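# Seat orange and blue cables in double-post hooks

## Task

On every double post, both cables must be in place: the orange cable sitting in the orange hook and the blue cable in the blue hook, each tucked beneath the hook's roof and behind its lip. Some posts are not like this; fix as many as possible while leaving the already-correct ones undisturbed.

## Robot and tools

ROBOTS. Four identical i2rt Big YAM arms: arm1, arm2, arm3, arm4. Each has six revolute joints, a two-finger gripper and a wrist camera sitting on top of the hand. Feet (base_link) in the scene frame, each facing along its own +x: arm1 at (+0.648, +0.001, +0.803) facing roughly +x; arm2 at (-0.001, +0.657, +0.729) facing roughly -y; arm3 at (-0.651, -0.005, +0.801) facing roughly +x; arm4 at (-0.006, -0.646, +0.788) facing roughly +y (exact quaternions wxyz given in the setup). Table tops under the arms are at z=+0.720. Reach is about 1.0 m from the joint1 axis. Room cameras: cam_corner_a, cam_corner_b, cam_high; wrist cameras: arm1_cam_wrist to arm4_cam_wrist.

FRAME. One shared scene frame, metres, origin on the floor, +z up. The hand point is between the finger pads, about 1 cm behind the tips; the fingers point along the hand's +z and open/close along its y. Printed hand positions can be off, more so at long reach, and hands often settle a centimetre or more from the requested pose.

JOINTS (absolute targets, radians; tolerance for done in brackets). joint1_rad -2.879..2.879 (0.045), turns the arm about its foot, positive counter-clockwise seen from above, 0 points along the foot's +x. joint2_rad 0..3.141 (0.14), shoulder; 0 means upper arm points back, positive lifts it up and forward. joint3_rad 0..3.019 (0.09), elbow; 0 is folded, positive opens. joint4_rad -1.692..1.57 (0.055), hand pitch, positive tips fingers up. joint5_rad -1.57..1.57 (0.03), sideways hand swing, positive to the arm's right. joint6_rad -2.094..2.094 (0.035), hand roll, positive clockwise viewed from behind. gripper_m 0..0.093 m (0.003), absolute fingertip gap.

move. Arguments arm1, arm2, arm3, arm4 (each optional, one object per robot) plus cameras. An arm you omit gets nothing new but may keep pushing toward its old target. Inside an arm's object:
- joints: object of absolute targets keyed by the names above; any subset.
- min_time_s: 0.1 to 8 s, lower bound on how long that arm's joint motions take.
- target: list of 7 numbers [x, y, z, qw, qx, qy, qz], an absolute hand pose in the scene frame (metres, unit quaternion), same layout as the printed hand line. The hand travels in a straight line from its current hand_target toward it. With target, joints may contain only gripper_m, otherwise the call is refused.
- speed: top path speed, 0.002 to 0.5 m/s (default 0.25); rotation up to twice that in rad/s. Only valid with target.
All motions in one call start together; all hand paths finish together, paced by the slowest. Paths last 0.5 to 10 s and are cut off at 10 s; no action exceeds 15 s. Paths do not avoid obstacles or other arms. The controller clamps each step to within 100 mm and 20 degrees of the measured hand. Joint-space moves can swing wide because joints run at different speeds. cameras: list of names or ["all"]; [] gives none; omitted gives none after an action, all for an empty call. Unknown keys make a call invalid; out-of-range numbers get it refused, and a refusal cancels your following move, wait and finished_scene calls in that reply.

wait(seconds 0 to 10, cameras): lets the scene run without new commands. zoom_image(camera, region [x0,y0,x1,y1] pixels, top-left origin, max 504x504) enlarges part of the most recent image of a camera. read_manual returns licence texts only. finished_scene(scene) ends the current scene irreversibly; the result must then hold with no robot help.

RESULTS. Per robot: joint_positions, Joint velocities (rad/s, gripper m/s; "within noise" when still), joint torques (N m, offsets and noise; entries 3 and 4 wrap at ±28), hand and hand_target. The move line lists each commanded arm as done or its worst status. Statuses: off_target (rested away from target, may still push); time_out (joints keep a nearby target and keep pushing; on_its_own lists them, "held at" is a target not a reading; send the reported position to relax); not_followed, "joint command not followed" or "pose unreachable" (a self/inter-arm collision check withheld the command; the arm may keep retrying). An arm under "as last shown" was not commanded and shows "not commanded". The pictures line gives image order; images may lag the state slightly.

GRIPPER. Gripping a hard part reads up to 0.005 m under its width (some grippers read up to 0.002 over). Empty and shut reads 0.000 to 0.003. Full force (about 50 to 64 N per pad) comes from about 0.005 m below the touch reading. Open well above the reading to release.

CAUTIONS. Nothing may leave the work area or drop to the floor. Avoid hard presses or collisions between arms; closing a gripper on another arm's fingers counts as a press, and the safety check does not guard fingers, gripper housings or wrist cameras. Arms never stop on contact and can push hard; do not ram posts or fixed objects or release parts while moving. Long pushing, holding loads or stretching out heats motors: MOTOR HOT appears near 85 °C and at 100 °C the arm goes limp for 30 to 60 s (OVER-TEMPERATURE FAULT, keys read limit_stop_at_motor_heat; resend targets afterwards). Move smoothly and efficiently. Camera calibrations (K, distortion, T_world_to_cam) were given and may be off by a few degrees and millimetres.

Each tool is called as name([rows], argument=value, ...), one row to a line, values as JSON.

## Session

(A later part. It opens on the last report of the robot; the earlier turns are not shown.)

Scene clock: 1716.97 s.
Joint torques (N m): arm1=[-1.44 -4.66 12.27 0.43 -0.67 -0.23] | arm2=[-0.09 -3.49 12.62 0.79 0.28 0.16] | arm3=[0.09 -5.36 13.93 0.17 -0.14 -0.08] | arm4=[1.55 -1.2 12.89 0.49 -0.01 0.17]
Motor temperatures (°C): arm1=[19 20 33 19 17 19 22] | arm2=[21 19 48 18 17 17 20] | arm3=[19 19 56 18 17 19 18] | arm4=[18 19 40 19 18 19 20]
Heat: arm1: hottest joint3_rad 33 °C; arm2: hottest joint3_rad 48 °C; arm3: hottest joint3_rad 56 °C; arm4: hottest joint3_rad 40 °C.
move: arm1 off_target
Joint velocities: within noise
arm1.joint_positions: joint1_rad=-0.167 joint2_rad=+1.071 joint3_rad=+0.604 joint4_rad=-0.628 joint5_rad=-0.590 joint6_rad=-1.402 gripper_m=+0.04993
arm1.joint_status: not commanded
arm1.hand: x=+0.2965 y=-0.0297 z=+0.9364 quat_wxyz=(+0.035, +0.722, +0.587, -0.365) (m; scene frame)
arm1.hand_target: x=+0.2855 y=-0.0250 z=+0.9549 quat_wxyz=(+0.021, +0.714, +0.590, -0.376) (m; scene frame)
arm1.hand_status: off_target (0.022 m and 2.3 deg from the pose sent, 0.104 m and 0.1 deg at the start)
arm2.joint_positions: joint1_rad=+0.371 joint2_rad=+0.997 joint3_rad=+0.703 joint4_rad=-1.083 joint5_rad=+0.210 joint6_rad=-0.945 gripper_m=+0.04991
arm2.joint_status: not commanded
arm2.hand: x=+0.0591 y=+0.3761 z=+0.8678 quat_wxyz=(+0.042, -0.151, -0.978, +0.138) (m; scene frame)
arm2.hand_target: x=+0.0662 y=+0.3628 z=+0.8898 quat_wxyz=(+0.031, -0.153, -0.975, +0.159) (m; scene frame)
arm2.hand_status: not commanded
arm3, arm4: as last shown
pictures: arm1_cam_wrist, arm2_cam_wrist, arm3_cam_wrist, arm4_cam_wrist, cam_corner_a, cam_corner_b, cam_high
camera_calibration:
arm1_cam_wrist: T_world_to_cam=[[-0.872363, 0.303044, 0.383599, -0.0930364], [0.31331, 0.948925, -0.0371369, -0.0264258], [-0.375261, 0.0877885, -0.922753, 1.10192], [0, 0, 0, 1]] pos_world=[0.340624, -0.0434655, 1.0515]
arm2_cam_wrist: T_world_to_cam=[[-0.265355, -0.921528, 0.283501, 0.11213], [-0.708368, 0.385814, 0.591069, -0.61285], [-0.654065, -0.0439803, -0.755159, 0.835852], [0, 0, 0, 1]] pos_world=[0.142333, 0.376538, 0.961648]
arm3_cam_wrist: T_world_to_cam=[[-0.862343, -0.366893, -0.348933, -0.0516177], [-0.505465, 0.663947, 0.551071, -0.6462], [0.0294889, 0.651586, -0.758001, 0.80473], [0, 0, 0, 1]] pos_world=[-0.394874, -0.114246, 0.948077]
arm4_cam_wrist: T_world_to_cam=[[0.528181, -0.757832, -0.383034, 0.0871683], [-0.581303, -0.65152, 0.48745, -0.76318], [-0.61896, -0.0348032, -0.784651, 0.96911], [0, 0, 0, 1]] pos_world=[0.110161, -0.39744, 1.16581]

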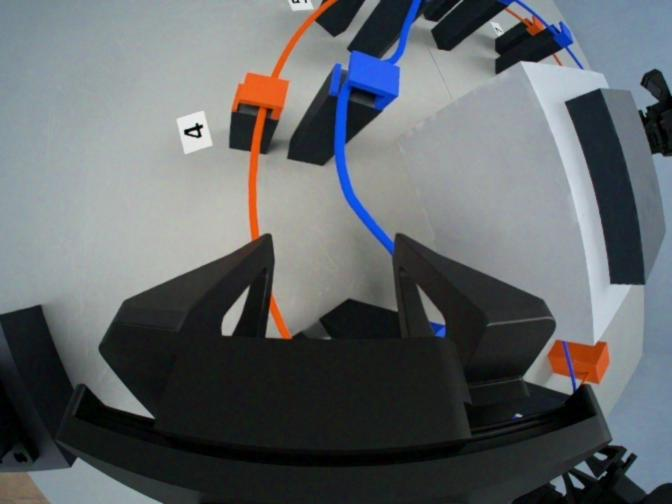

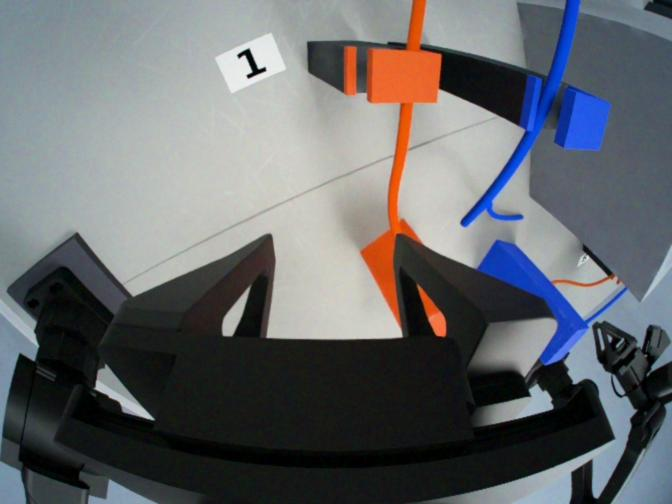

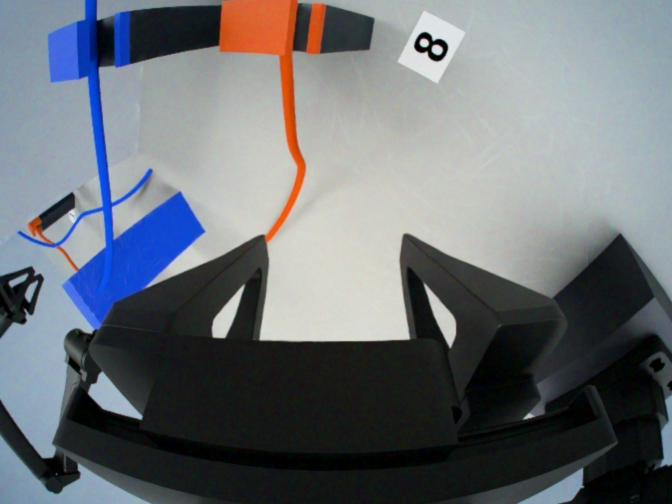

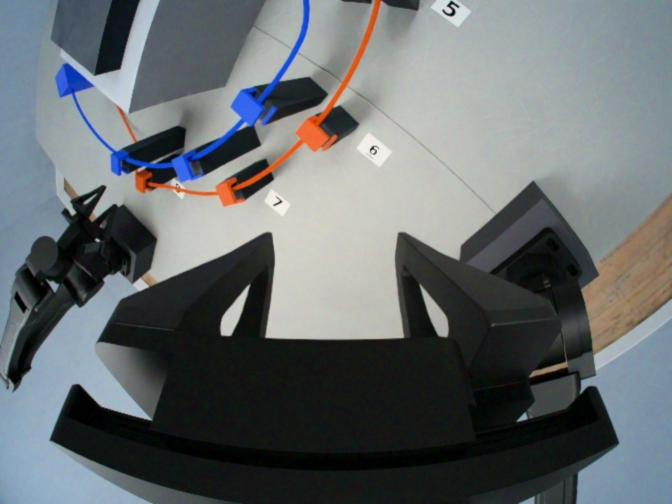

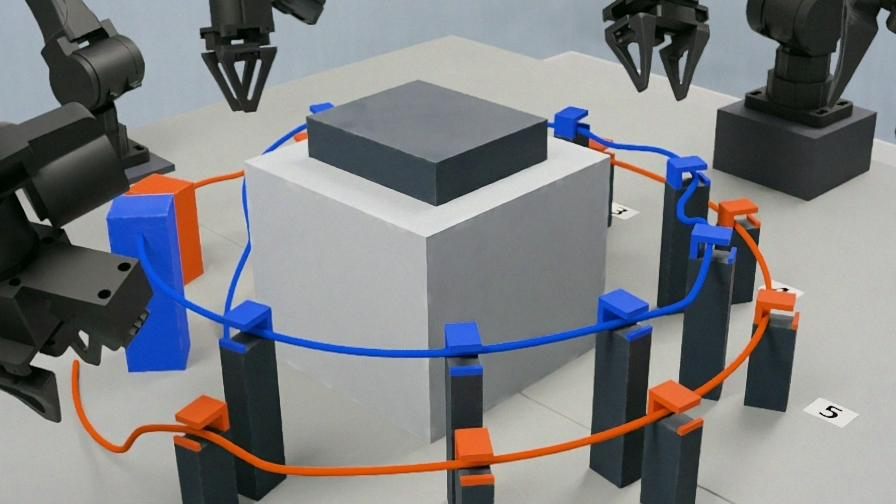

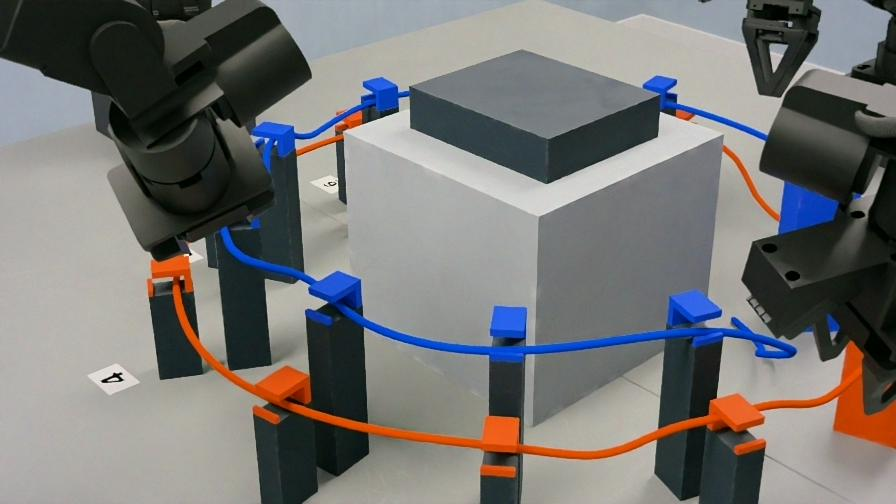

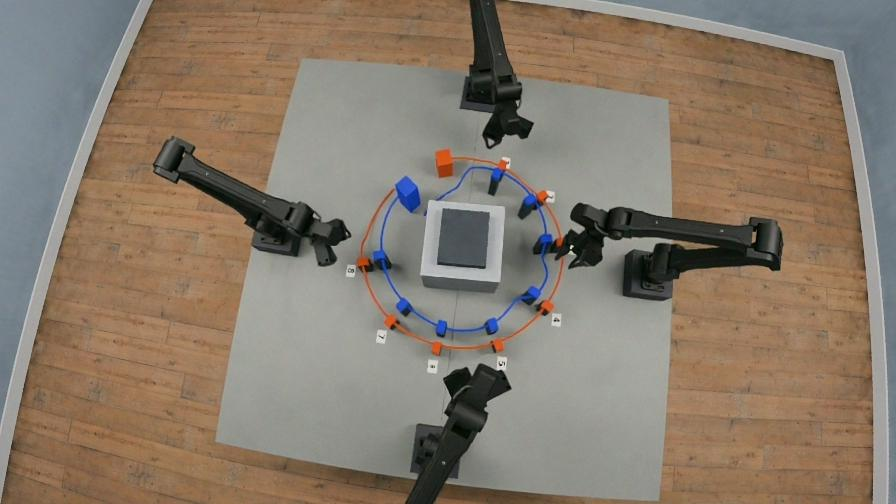

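move(cameras=["cam_corner_b", "arm2_cam_wrist", "cam_high"])

zoom_image(camera="arm2_cam_wrist", region=[100, 100, 600, 500])

zoom_image(camera="cam_corner_b", region=[300, 200, 800, 480])

Scene clock: 1784.73 s.
Joint torques (N m): arm1=[-1.44 -4.6 12.27 0.44 -0.67 -0.25] | arm2=[-0.21 -3.66 12.66 0.8 0.28 0.15] | arm3=[0.21 -5.3 13.94 0.12 -0.14 -0.07] | arm4=[1.73 -1.14 12.9 0.44 0 0.17]
Motor temperatures (°C): arm1=[19 20 39 19 17 19 21] | arm2=[20 19 48 18 17 17 20] | arm3=[19 19 56 18 17 19 18] | arm4=[18 19 41 19 18 19 20]
Heat: arm1: hottest joint3_rad 39 °C; arm2: hottest joint3_rad 48 °C; arm3: hottest joint3_rad 56 °C; arm4: hottest joint3_rad 41 °C.
Joint velocities: within noise
arm1.joint_positions: joint1_rad=-0.167 joint2_rad=+1.071 joint3_rad=+0.604 joint4_rad=-0.629 joint5_rad=-0.591 joint6_rad=-1.403 gripper_m=+0.04993
arm1.joint_status: not commanded
arm1.hand: x=+0.2966 y=-0.0298 z=+0.9364 quat_wxyz=(+0.035, +0.722, +0.587, -0.365) (m; scene frame)
arm1.hand_target: x=+0.2855 y=-0.0251 z=+0.9549 quat_wxyz=(+0.021, +0.714, +0.590, -0.376) (m; scene frame)
arm1.hand_status: off_target (0.022 m and 2.3 deg from the pose sent, 0.104 m and 0.1 deg at the start)
arm2.joint_positions: joint1_rad=+0.371 joint2_rad=+0.997 joint3_rad=+0.703 joint4_rad=-1.083 joint5_rad=+0.210 joint6_rad=-0.945 gripper_m=+0.04991
arm2.joint_status: not commanded
arm2.hand: x=+0.0591 y=+0.3761 z=+0.8678 quat_wxyz=(+0.042, -0.151, -0.978, +0.138) (m; scene frame)
arm2.hand_target: x=+0.0662 y=+0.3628 z=+0.8898 quat_wxyz=(+0.031, -0.153, -0.975, +0.159) (m; scene frame)
arm2.hand_status: not commanded
arm3.joint_positions: joint1_rad=-0.209 joint2_rad=+0.923 joint3_rad=+0.424 joint4_rad=-0.766 joint5_rad=-0.219 joint6_rad=+0.956 gripper_m=+0.05487
arm3.joint_status: not commanded
arm3.hand: x=-0.3924 y=-0.0295 z=+0.8555 quat_wxyz=(-0.096, -0.540, -0.822, -0.152) (m; scene frame)
arm3.hand_target: x=-0.3727 y=-0.0367 z=+0.8797 quat_wxyz=(-0.123, -0.532, -0.822, -0.161) (m; scene frame)
arm3.hand_status: not commanded
arm4.joint_positions: joint1_rad=-0.352 joint2_rad=+0.756 joint3_rad=+0.957 joint4_rad=-1.474 joint5_rad=-0.276 joint6_rad=+0.669 gripper_m=+0.04989
arm4.joint_status: not commanded
arm4.hand: x=+0.0320 y=-0.4031 z=+1.0706 quat_wxyz=(+0.024, +0.284, -0.939, -0.193) (m; scene frame)
arm4.hand_target: x=+0.0300 y=-0.4002 z=+1.0799 quat_wxyz=(+0.022, +0.284, -0.938, -0.196) (m; scene frame)
arm4.hand_status: not commanded
pictures: arm2_cam_wrist, cam_corner_b, cam_high
camera_calibration:
arm2_cam_wrist: T_world_to_cam=[[-0.265355, -0.921528, 0.283501, 0.11213], [-0.708368, 0.385814, 0.591069, -0.61285], [-0.654065, -0.0439803, -0.755159, 0.835852], [0, 0, 0, 1]] pos_world=[0.142333, 0.376538, 0.961648]

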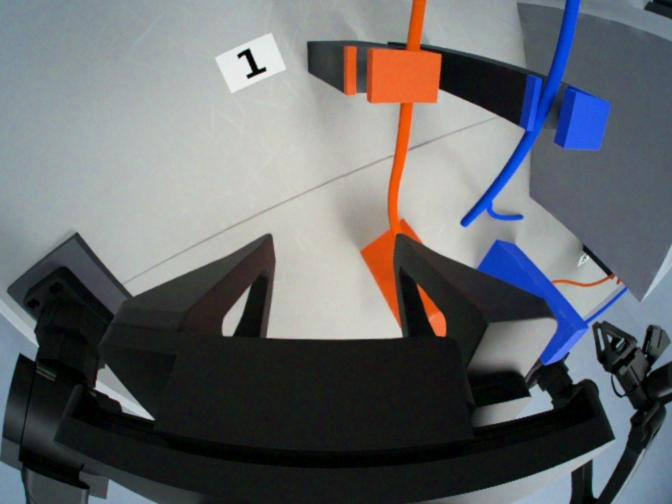

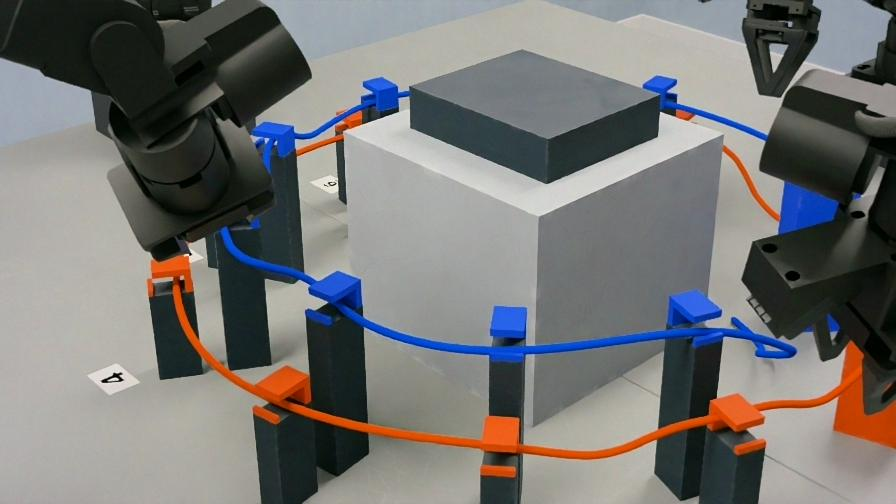

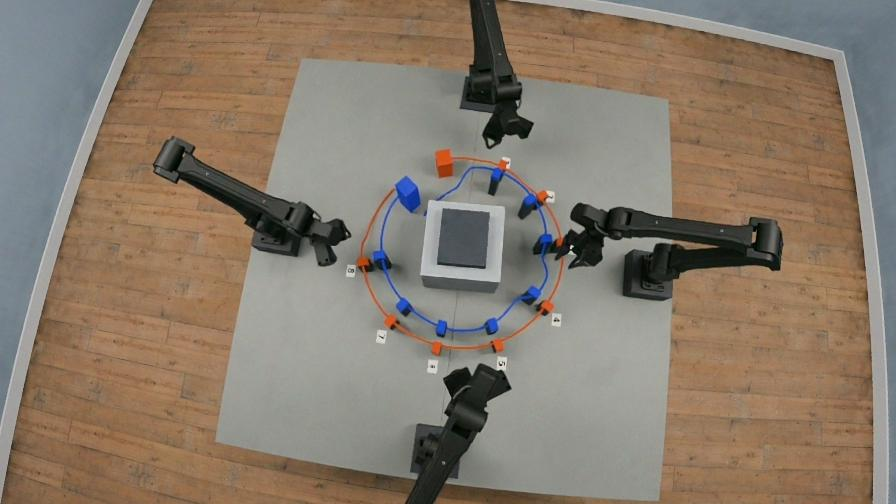

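Scaled by 1.008 from the camera's 672x504 image, which has a finer 960x720 frame.

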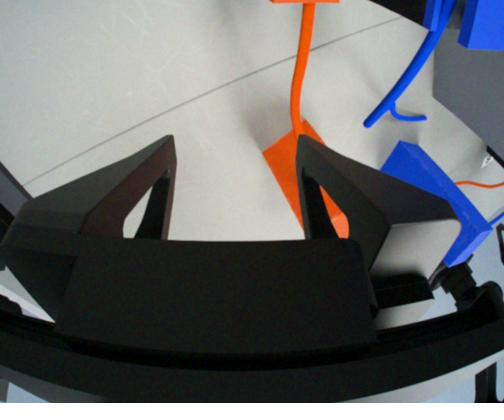

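Scaled by 1.008 from the camera's 896x504 image, which has a finer 1280x720 frame.

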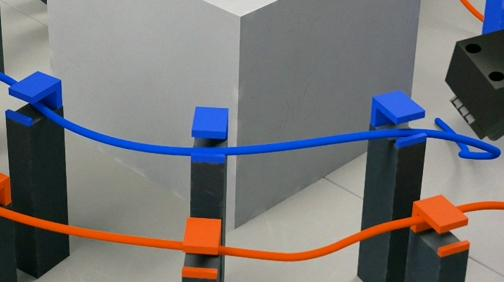

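zoom_image(camera="cam_corner_b", region=[640, 270, 820, 380])

zoom_image(camera="cam_corner_b", region=[430, 290, 590, 390])

zoom_image(camera="arm2_cam_wrist", region=[440, 30, 640, 200])

Scaled by 2.800 from the camera's 896x504 image, which has a finer 1280x720 frame.

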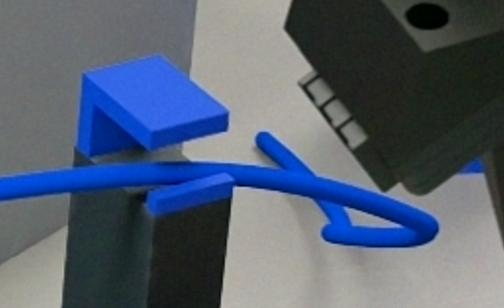

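Scaled by 3.150 from the camera's 896x504 image, which has a finer 1280x720 frame.

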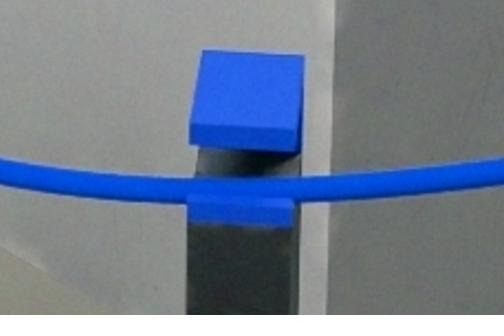

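Scaled by 2.520 from the camera's 672x504 image, which has a finer 960x720 frame.

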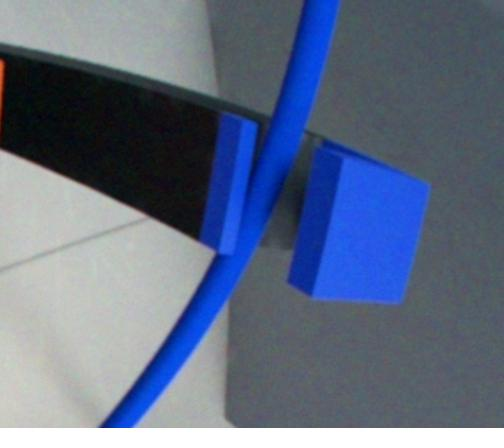

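zoom_image(camera="arm2_cam_wrist", region=[440, 120, 560, 240])

zoom_image(camera="cam_high", region=[400, 140, 560, 260])

Scaled by 4.200 from the camera's 672x504 image, which has a finer 960x720 frame.

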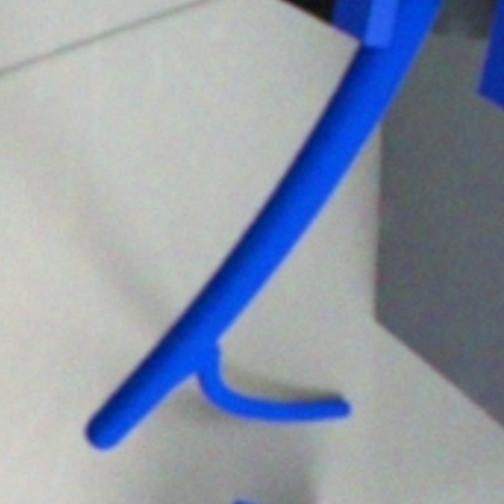

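Scaled by 3.150 from the camera's 896x504 image, which has a finer 1280x720 frame.

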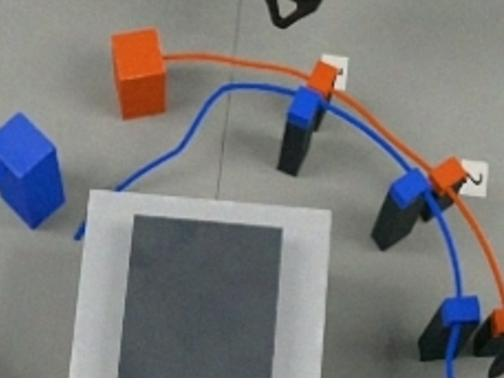

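move(arm2={"target": [0.048, 0.29, 0.925, 0.0449, -0.2549, -0.9512, 0.1677], "speed": 0.2}, cameras=["arm2_cam_wrist", "cam_corner_b"])

Scene clock: 1806.50 s.
Joint torques (N m): arm1=[-1.49 -4.66 12.27 0.46 -0.67 -0.25] | arm2=[-1.55 -4.78 12.96 0.87 0.31 0.17] | arm3=[0.15 -5.3 13.96 0.14 -0.14 -0.07] | arm4=[1.73 -1.32 12.9 0.49 0 0.16]
Motor temperatures (°C): arm1=[19 19 40 19 17 19 21] | arm2=[20 19 49 18 17 17 20] | arm3=[19 19 57 18 17 19 18] | arm4=[18 19 41 19 18 19 20]
Heat: arm1: hottest joint3_rad 40 °C; arm2: hottest joint3_rad 49 °C; arm3: hottest joint3_rad 57 °C; arm4: hottest joint3_rad 41 °C.
move: arm2 off_target
Joint velocities: within noise
arm1, arm3, arm4: as last shown
arm2.joint_positions: joint1_rad=+0.291 joint2_rad=+1.157 joint3_rad=+0.910 joint4_rad=-1.114 joint5_rad=+0.246 joint6_rad=-0.836 gripper_m=+0.04991
arm2.joint_status: not commanded
arm2.hand: x=+0.0474 y=+0.3063 z=+0.9071 quat_wxyz=(+0.051, -0.245, -0.956, +0.153) (m; scene frame)
arm2.hand_target: x=+0.0478 y=+0.2908 z=+0.9250 quat_wxyz=(+0.045, -0.255, -0.951, +0.168) (m; scene frame)
arm2.hand_status: off_target (0.024 m and 2.2 deg from the pose sent, 0.104 m and 12.8 deg at the start)
pictures: arm2_cam_wrist, cam_corner_b
camera_calibration:
arm2_cam_wrist: T_world_to_cam=[[-0.435025, -0.841446, 0.320503, -0.0164602], [-0.619732, 0.53803, 0.571363, -0.650312], [-0.653211, 0.0499311, -0.755528, 0.826381], [0, 0, 0, 1]] pos_world=[0.129622, 0.294775, 1.00119]

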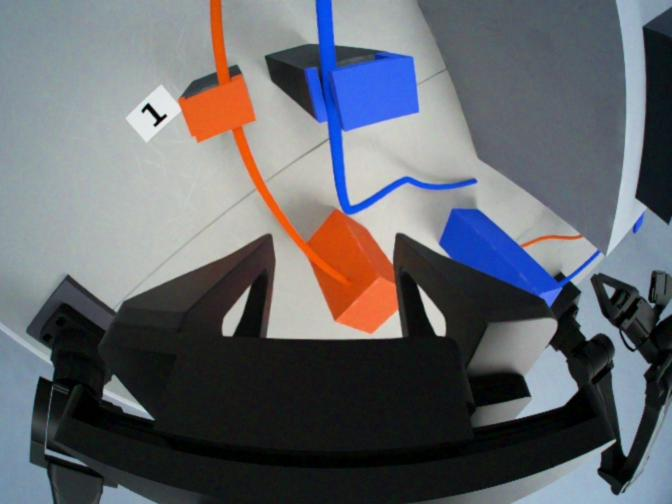

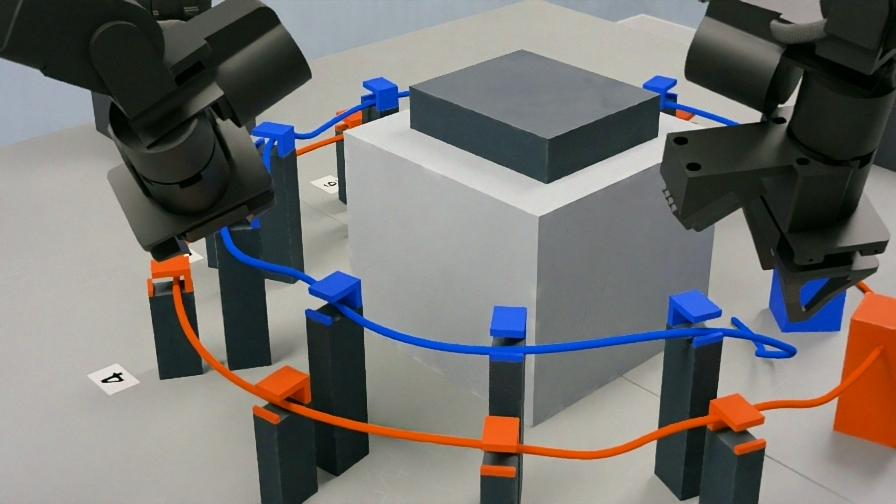

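move(arm2={"joints": {"joint1_rad": 0.25, "joint2_rad": 1.2, "joint3_rad": 0.91, "joint4_rad": -1.02, "gripper_m": 0.055}}, cameras=["arm2_cam_wrist", "cam_corner_b"])

zoom_image(camera="cam_corner_b", region=[640, 200, 896, 400])

Scene clock: 1825.73 s.
Joint torques (N m): arm1=[-1.44 -4.66 12.27 0.44 -0.67 -0.25] | arm2=[-1.08 -5.66 9.03 1.5 0.28 0.16] | arm3=[0.21 -5.36 13.94 0.14 -0.14 -0.08] | arm4=[1.61 -1.14 12.92 0.5 -0.03 0.16]
Motor temperatures (°C): arm1=[19 19 40 18 17 19 21] | arm2=[20 20 48 18 17 17 20] | arm3=[19 19 57 18 17 19 18] | arm4=[18 19 41 19 18 19 20]
Heat: arm1: hottest joint3_rad 40 °C; arm2: hottest joint3_rad 48 °C; arm3: hottest joint3_rad 57 °C; arm4: hottest joint3_rad 41 °C.
move: arm2 done
Joint velocities: within noise
arm1, arm3, arm4: as last shown
arm2.joint_positions: joint1_rad=+0.257 joint2_rad=+1.193 joint3_rad=+0.910 joint4_rad=-1.030 joint5_rad=+0.247 joint6_rad=-0.835 gripper_m=+0.05491
arm2.joint_status: all done
arm2.hand: x=+0.0400 y=+0.2842 z=+0.8998 quat_wxyz=(+0.043, -0.264, -0.948, +0.173) (m; scene frame)
arm2.hand_target: x=+0.0376 y=+0.2813 z=+0.8978 quat_wxyz=(+0.043, -0.271, -0.945, +0.175) (m; scene frame)
arm2.hand_status: not commanded
pictures: arm2_cam_wrist, cam_corner_b
camera_calibration:
arm2_cam_wrist: T_world_to_cam=[[-0.468205, -0.809819, 0.353521, -0.0732709], [-0.606092, 0.585459, 0.538415, -0.623219], [-0.642991, 0.0378222, -0.76494, 0.828644], [0, 0, 0, 1]] pos_world=[0.120776, 0.274192, 0.995315]

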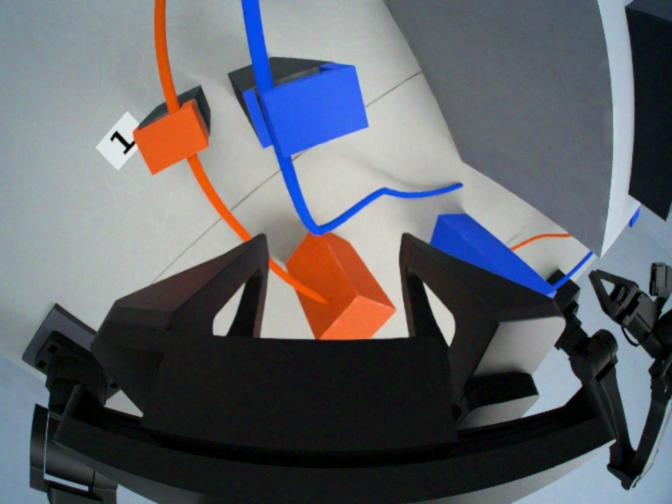

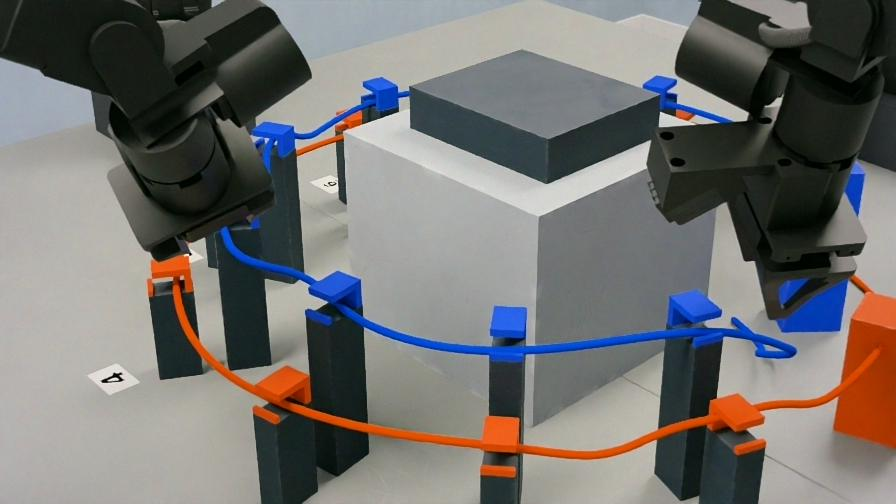

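Scaled by 1.969 from the camera's 896x504 image, which has a finer 1280x720 frame.

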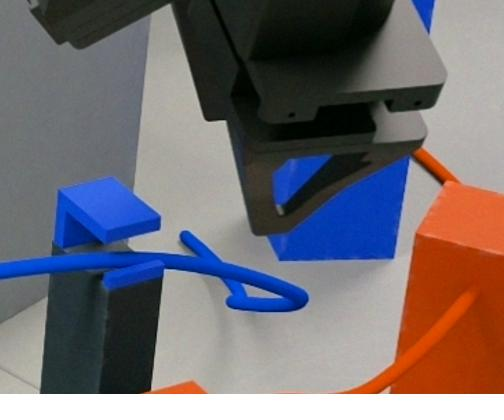

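move(arm2={"joints": {"joint1_rad": 0.25, "joint2_rad": 1.33, "joint3_rad": 0.91, "joint4_rad": -1.02}, "min_time_s": 1.2}, cameras=["arm2_cam_wrist", "cam_corner_b"])

zoom_image(camera="cam_corner_b", region=[640, 200, 896, 400])

zoom_image(camera="arm2_cam_wrist", region=[150, 50, 500, 350])

Scene clock: 1835.60 s.
Joint torques (N m): arm1=[-1.44 -4.66 12.27 0.46 -0.67 -0.25] | arm2=[-1.32 -6.53 8.46 1.33 0.29 0.15] | arm3=[0.21 -5.36 13.94 0.16 -0.14 -0.07] | arm4=[1.67 -1.14 12.94 0.51 0 0.16]
Motor temperatures (°C): arm1=[19 19 40 18 18 19 21] | arm2=[20 19 46 18 17 17 20] | arm3=[19 19 57 18 17 19 18] | arm4=[18 19 41 19 18 19 20]
Heat: arm1: hottest joint3_rad 40 °C; arm2: hottest joint3_rad 46 °C; arm3: hottest joint3_rad 57 °C; arm4: hottest joint3_rad 41 °C.
move: arm2 done
Joint velocities: within noise
arm1, arm3, arm4: as last shown
arm2.joint_positions: joint1_rad=+0.257 joint2_rad=+1.319 joint3_rad=+0.910 joint4_rad=-1.030 joint5_rad=+0.247 joint6_rad=-0.835 gripper_m=+0.05491
arm2.joint_status: all done
arm2.hand: x=+0.0409 y=+0.2821 z=+0.8552 quat_wxyz=(+0.072, -0.258, -0.956, +0.118) (m; scene frame)
arm2.hand_target: x=+0.0384 y=+0.2795 z=+0.8515 quat_wxyz=(+0.074, -0.265, -0.954, +0.118) (m; scene frame)
arm2.hand_status: not commanded
pictures: arm2_cam_wrist, cam_corner_b
camera_calibration:
arm2_cam_wrist: T_world_to_cam=[[-0.45859, -0.84833, 0.264634, 0.0276478], [-0.590101, 0.513367, 0.623085, -0.650162], [-0.664436, 0.12958, -0.736026, 0.745438], [0, 0, 0, 1]] pos_world=[0.124314, 0.260632, 0.946452]

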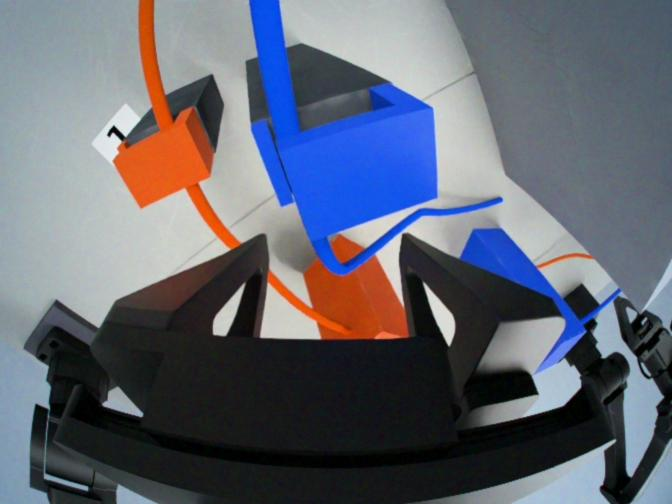

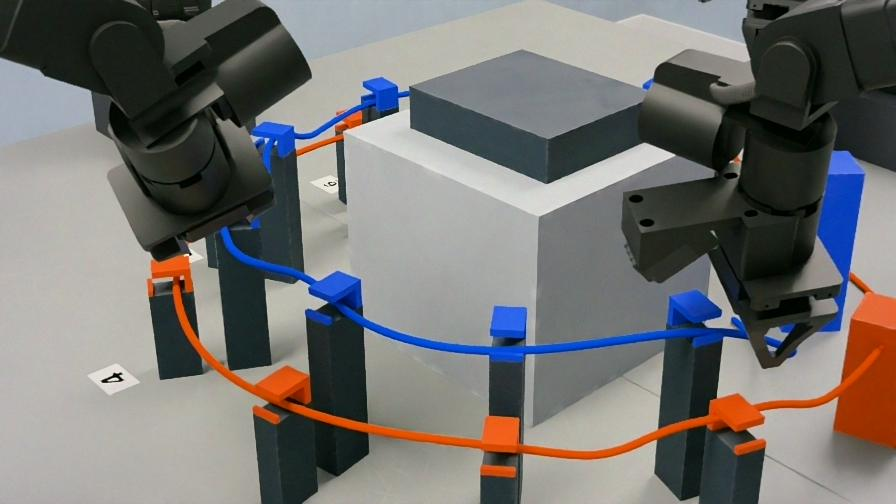

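Scaled by 1.969 from the camera's 896x504 image, which has a finer 1280x720 frame.

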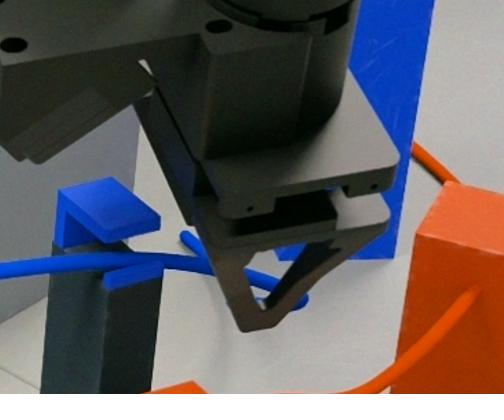

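Scaled by 1.440 from the camera's 672x504 image, which has a finer 960x720 frame.

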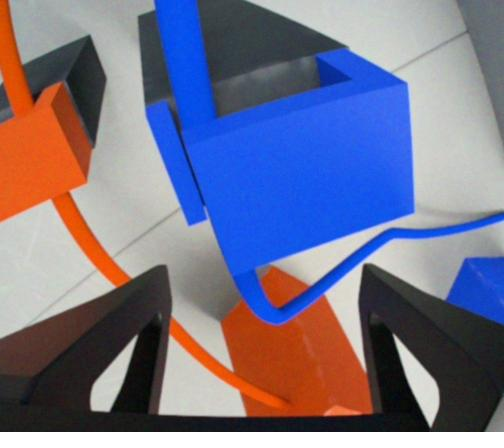

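move(arm2={"joints": {"gripper_m": 0.003}}, cameras=["arm2_cam_wrist", "cam_corner_b"])

zoom_image(camera="cam_corner_b", region=[640, 200, 896, 400])

Scene clock: 1842.80 s.
Joint torques (N m): arm1=[-1.38 -4.66 12.26 0.46 -0.67 -0.25] | arm2=[-1.38 -6.59 8.42 1.36 0.29 0.14] | arm3=[0.21 -5.36 13.93 0.13 -0.14 -0.07] | arm4=[1.96 -1.14 12.92 0.51 0 0.18]
Motor temperatures (°C): arm1=[19 19 40 18 18 19 21] | arm2=[20 19 45 18 17 17 20] | arm3=[19 19 57 18 17 19 18] | arm4=[18 19 41 19 18 19 20]
Heat: arm1: hottest joint3_rad 40 °C; arm2: hottest joint3_rad 45 °C; arm3: hottest joint3_rad 57 °C; arm4: hottest joint3_rad 41 °C.
move: arm2 done
Joint velocities: within noise
arm1, arm3, arm4: as last shown
arm2.joint_positions: joint1_rad=+0.257 joint2_rad=+1.319 joint3_rad=+0.910 joint4_rad=-1.030 joint5_rad=+0.247 joint6_rad=-0.835 gripper_m=+0.00490
arm2.joint_status: all done
arm2.hand: x=+0.0409 y=+0.2821 z=+0.8552 quat_wxyz=(+0.072, -0.258, -0.956, +0.118) (m; scene frame)
arm2.hand_target: x=+0.0384 y=+0.2795 z=+0.8515 quat_wxyz=(+0.074, -0.265, -0.954, +0.118) (m; scene frame)
arm2.hand_status: not commanded
pictures: arm2_cam_wrist, cam_corner_b
camera_calibration:
arm2_cam_wrist: T_world_to_cam=[[-0.45859, -0.84833, 0.264634, 0.0276478], [-0.590101, 0.513367, 0.623085, -0.650162], [-0.664436, 0.12958, -0.736026, 0.745438], [0, 0, 0, 1]] pos_world=[0.124314, 0.260632, 0.946452]

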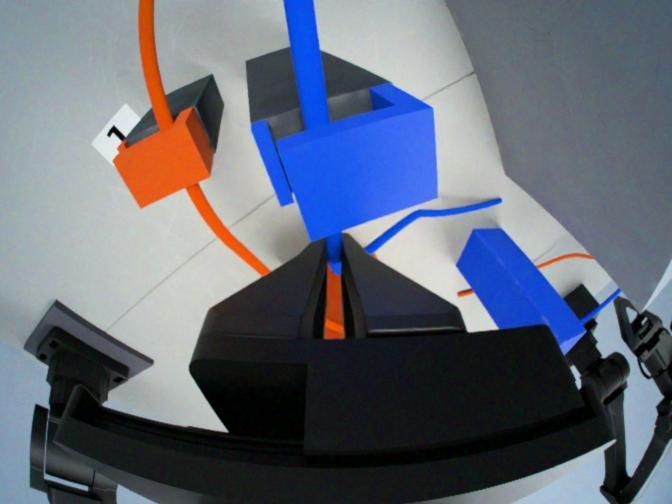

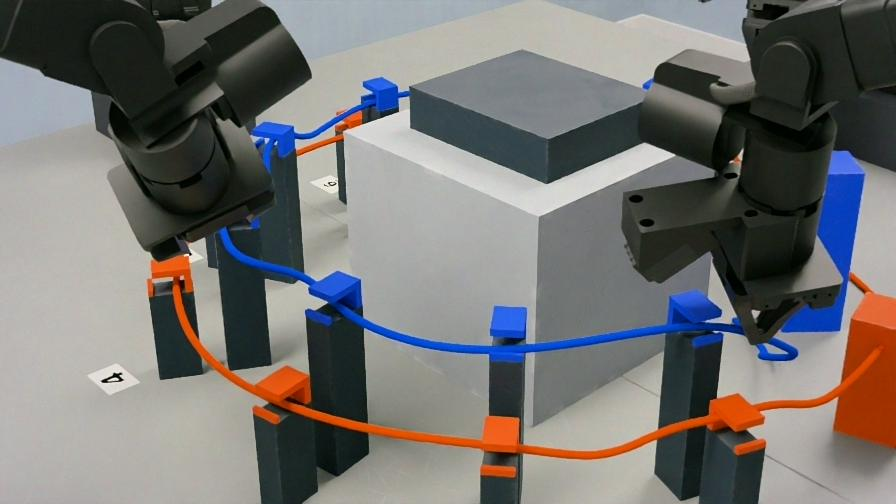

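Scaled by 1.969 from the camera's 896x504 image, which has a finer 1280x720 frame.

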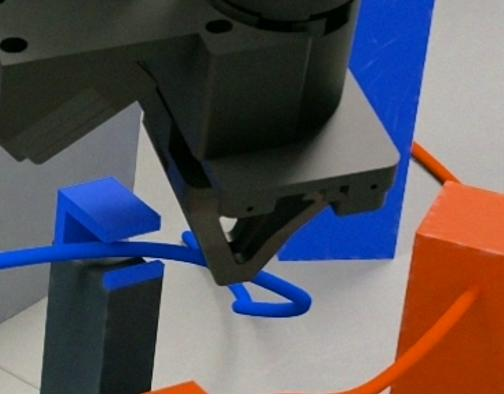

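move(arm2={"joints": {"joint1_rad": 0.2, "joint2_rad": 1.345, "joint3_rad": 0.91, "joint4_rad": -0.96}, "min_time_s": 1.5}, cameras=["arm2_cam_wrist", "cam_corner_b"])

zoom_image(camera="cam_corner_b", region=[420, 200, 860, 420])

Scene clock: 1851.30 s.
Joint torques (N m): arm1=[-1.44 -4.66 12.27 0.46 -0.67 -0.25] | arm2=[-1.55 -6.42 8.49 1.48 0.28 0.15] | arm3=[0.09 -5.36 13.96 0.13 -0.14 -0.07] | arm4=[1.79 -1.26 12.92 0.44 0 0.15]
Motor temperatures (°C): arm1=[19 19 40 18 18 19 21] | arm2=[20 19 44 18 17 17 21] | arm3=[19 19 57 18 17 19 18] | arm4=[18 19 41 19 18 19 20]
Heat: arm1: hottest joint3_rad 40 °C; arm2: hottest joint3_rad 44 °C; arm3: hottest joint3_rad 57 °C; arm4: hottest joint3_rad 41 °C.
move: arm2 done
Joint velocities: within noise
arm1, arm3, arm4: as last shown
arm2.joint_positions: joint1_rad=+0.211 joint2_rad=+1.332 joint3_rad=+0.910 joint4_rad=-0.972 joint5_rad=+0.247 joint6_rad=-0.835 gripper_m=+0.00479
arm2.joint_status: all done
arm2.hand: x=+0.0260 y=+0.2669 z=+0.8528 quat_wxyz=(+0.065, -0.282, -0.947, +0.136) (m; scene frame)
arm2.hand_target: x=+0.0218 y=+0.2640 z=+0.8484 quat_wxyz=(+0.066, -0.291, -0.945, +0.136) (m; scene frame)
arm2.hand_status: not commanded
pictures: arm2_cam_wrist, cam_corner_b
camera_calibration:
arm2_cam_wrist: T_world_to_cam=[[-0.499978, -0.813591, 0.296802, -0.0270916], [-0.570896, 0.567336, 0.593471, -0.639318], [-0.651229, 0.127279, -0.748131, 0.746417], [0, 0, 0, 1]] pos_world=[0.107559, 0.245663, 0.945876]

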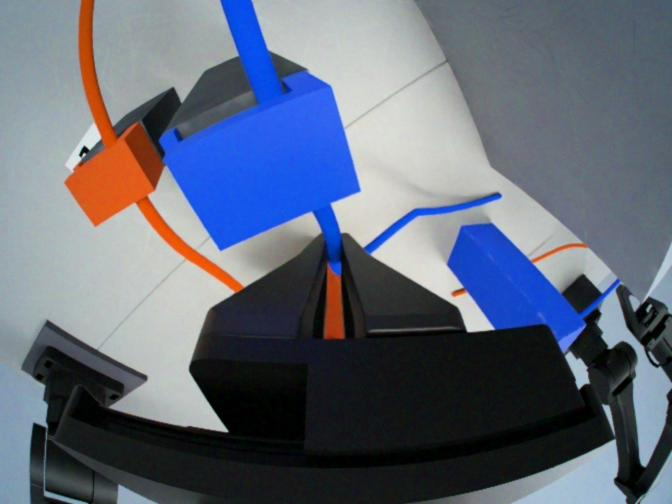

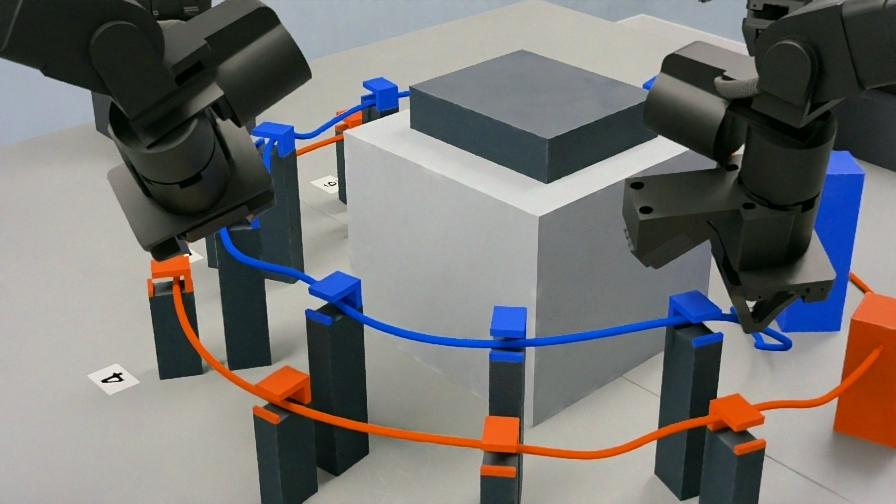

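Scaled by 1.145 from the camera's 896x504 image, which has a finer 1280x720 frame.

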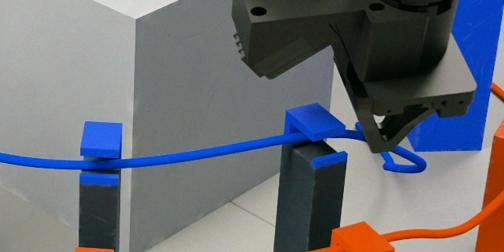

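move(arm2={"joints": {"gripper_m": 0.035}}, cameras=["arm2_cam_wrist", "cam_corner_b"])

zoom_image(camera="cam_corner_b", region=[420, 200, 860, 420])

Scene clock: 1856.50 s.
Joint torques (N m): arm1=[-1.44 -4.6 12.27 0.46 -0.67 -0.25] | arm2=[-1.73 -6.53 8.51 1.42 0.28 0.14] | arm3=[0.21 -5.42 13.94 0.14 -0.13 -0.07] | arm4=[1.73 -1.14 12.88 0.5 0 0.17]
Motor temperatures (°C): arm1=[19 19 41 18 18 19 21] | arm2=[20 20 44 18 17 17 21] | arm3=[19 19 57 18 17 19 18] | arm4=[18 19 41 19 18 19 20]
Heat: arm1: hottest joint3_rad 41 °C; arm2: hottest joint3_rad 44 °C; arm3: hottest joint3_rad 57 °C; arm4: hottest joint3_rad 41 °C.
move: arm2 done
Joint velocities: within noise
arm1, arm3, arm4: as last shown
arm2.joint_positions: joint1_rad=+0.209 joint2_rad=+1.332 joint3_rad=+0.910 joint4_rad=-0.970 joint5_rad=+0.247 joint6_rad=-0.835 gripper_m=+0.03486
arm2.joint_status: all done
arm2.hand: x=+0.0255 y=+0.2664 z=+0.8529 quat_wxyz=(+0.065, -0.283, -0.947, +0.137) (m; scene frame)
arm2.hand_target: x=+0.0218 y=+0.2640 z=+0.8484 quat_wxyz=(+0.066, -0.291, -0.945, +0.136) (m; scene frame)
arm2.hand_status: not commanded
pictures: arm2_cam_wrist, cam_corner_b
camera_calibration:
arm2_cam_wrist: T_world_to_cam=[[-0.50135, -0.812256, 0.29814, -0.0292711], [-0.570233, 0.569332, 0.592196, -0.638795], [-0.650755, 0.126888, -0.74861, 0.746662], [0, 0, 0, 1]] pos_world=[0.106958, 0.245168, 0.945977]

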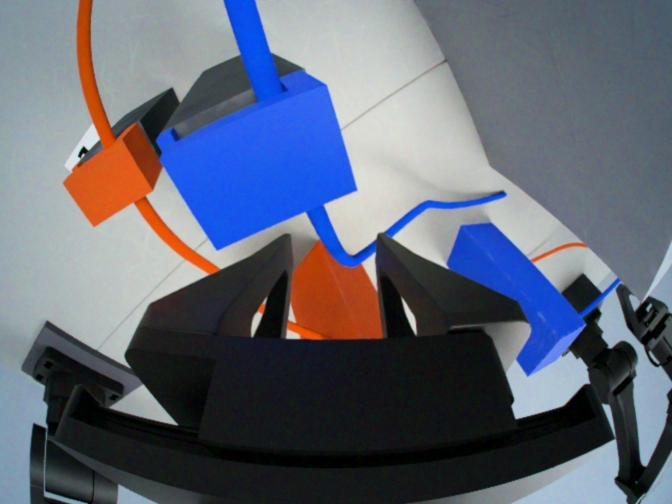

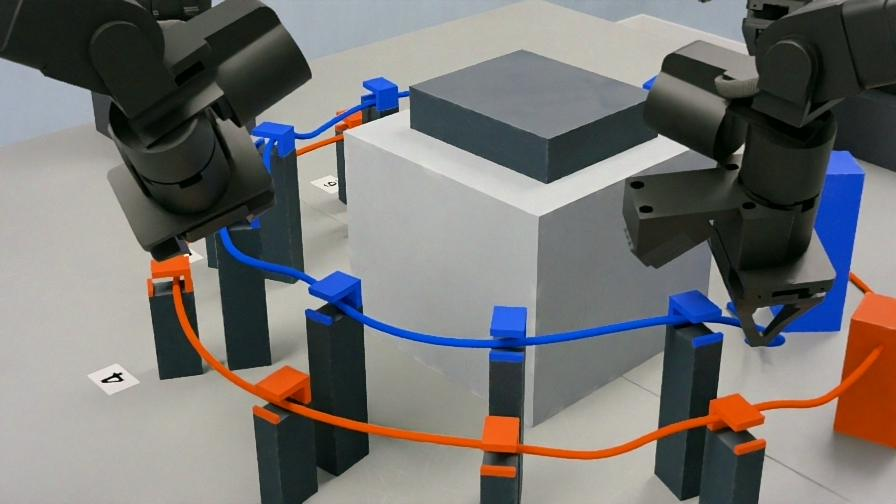

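Scaled by 1.145 from the camera's 896x504 image, which has a finer 1280x720 frame.

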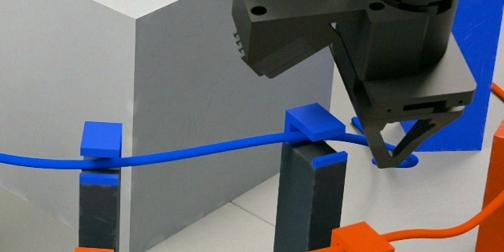

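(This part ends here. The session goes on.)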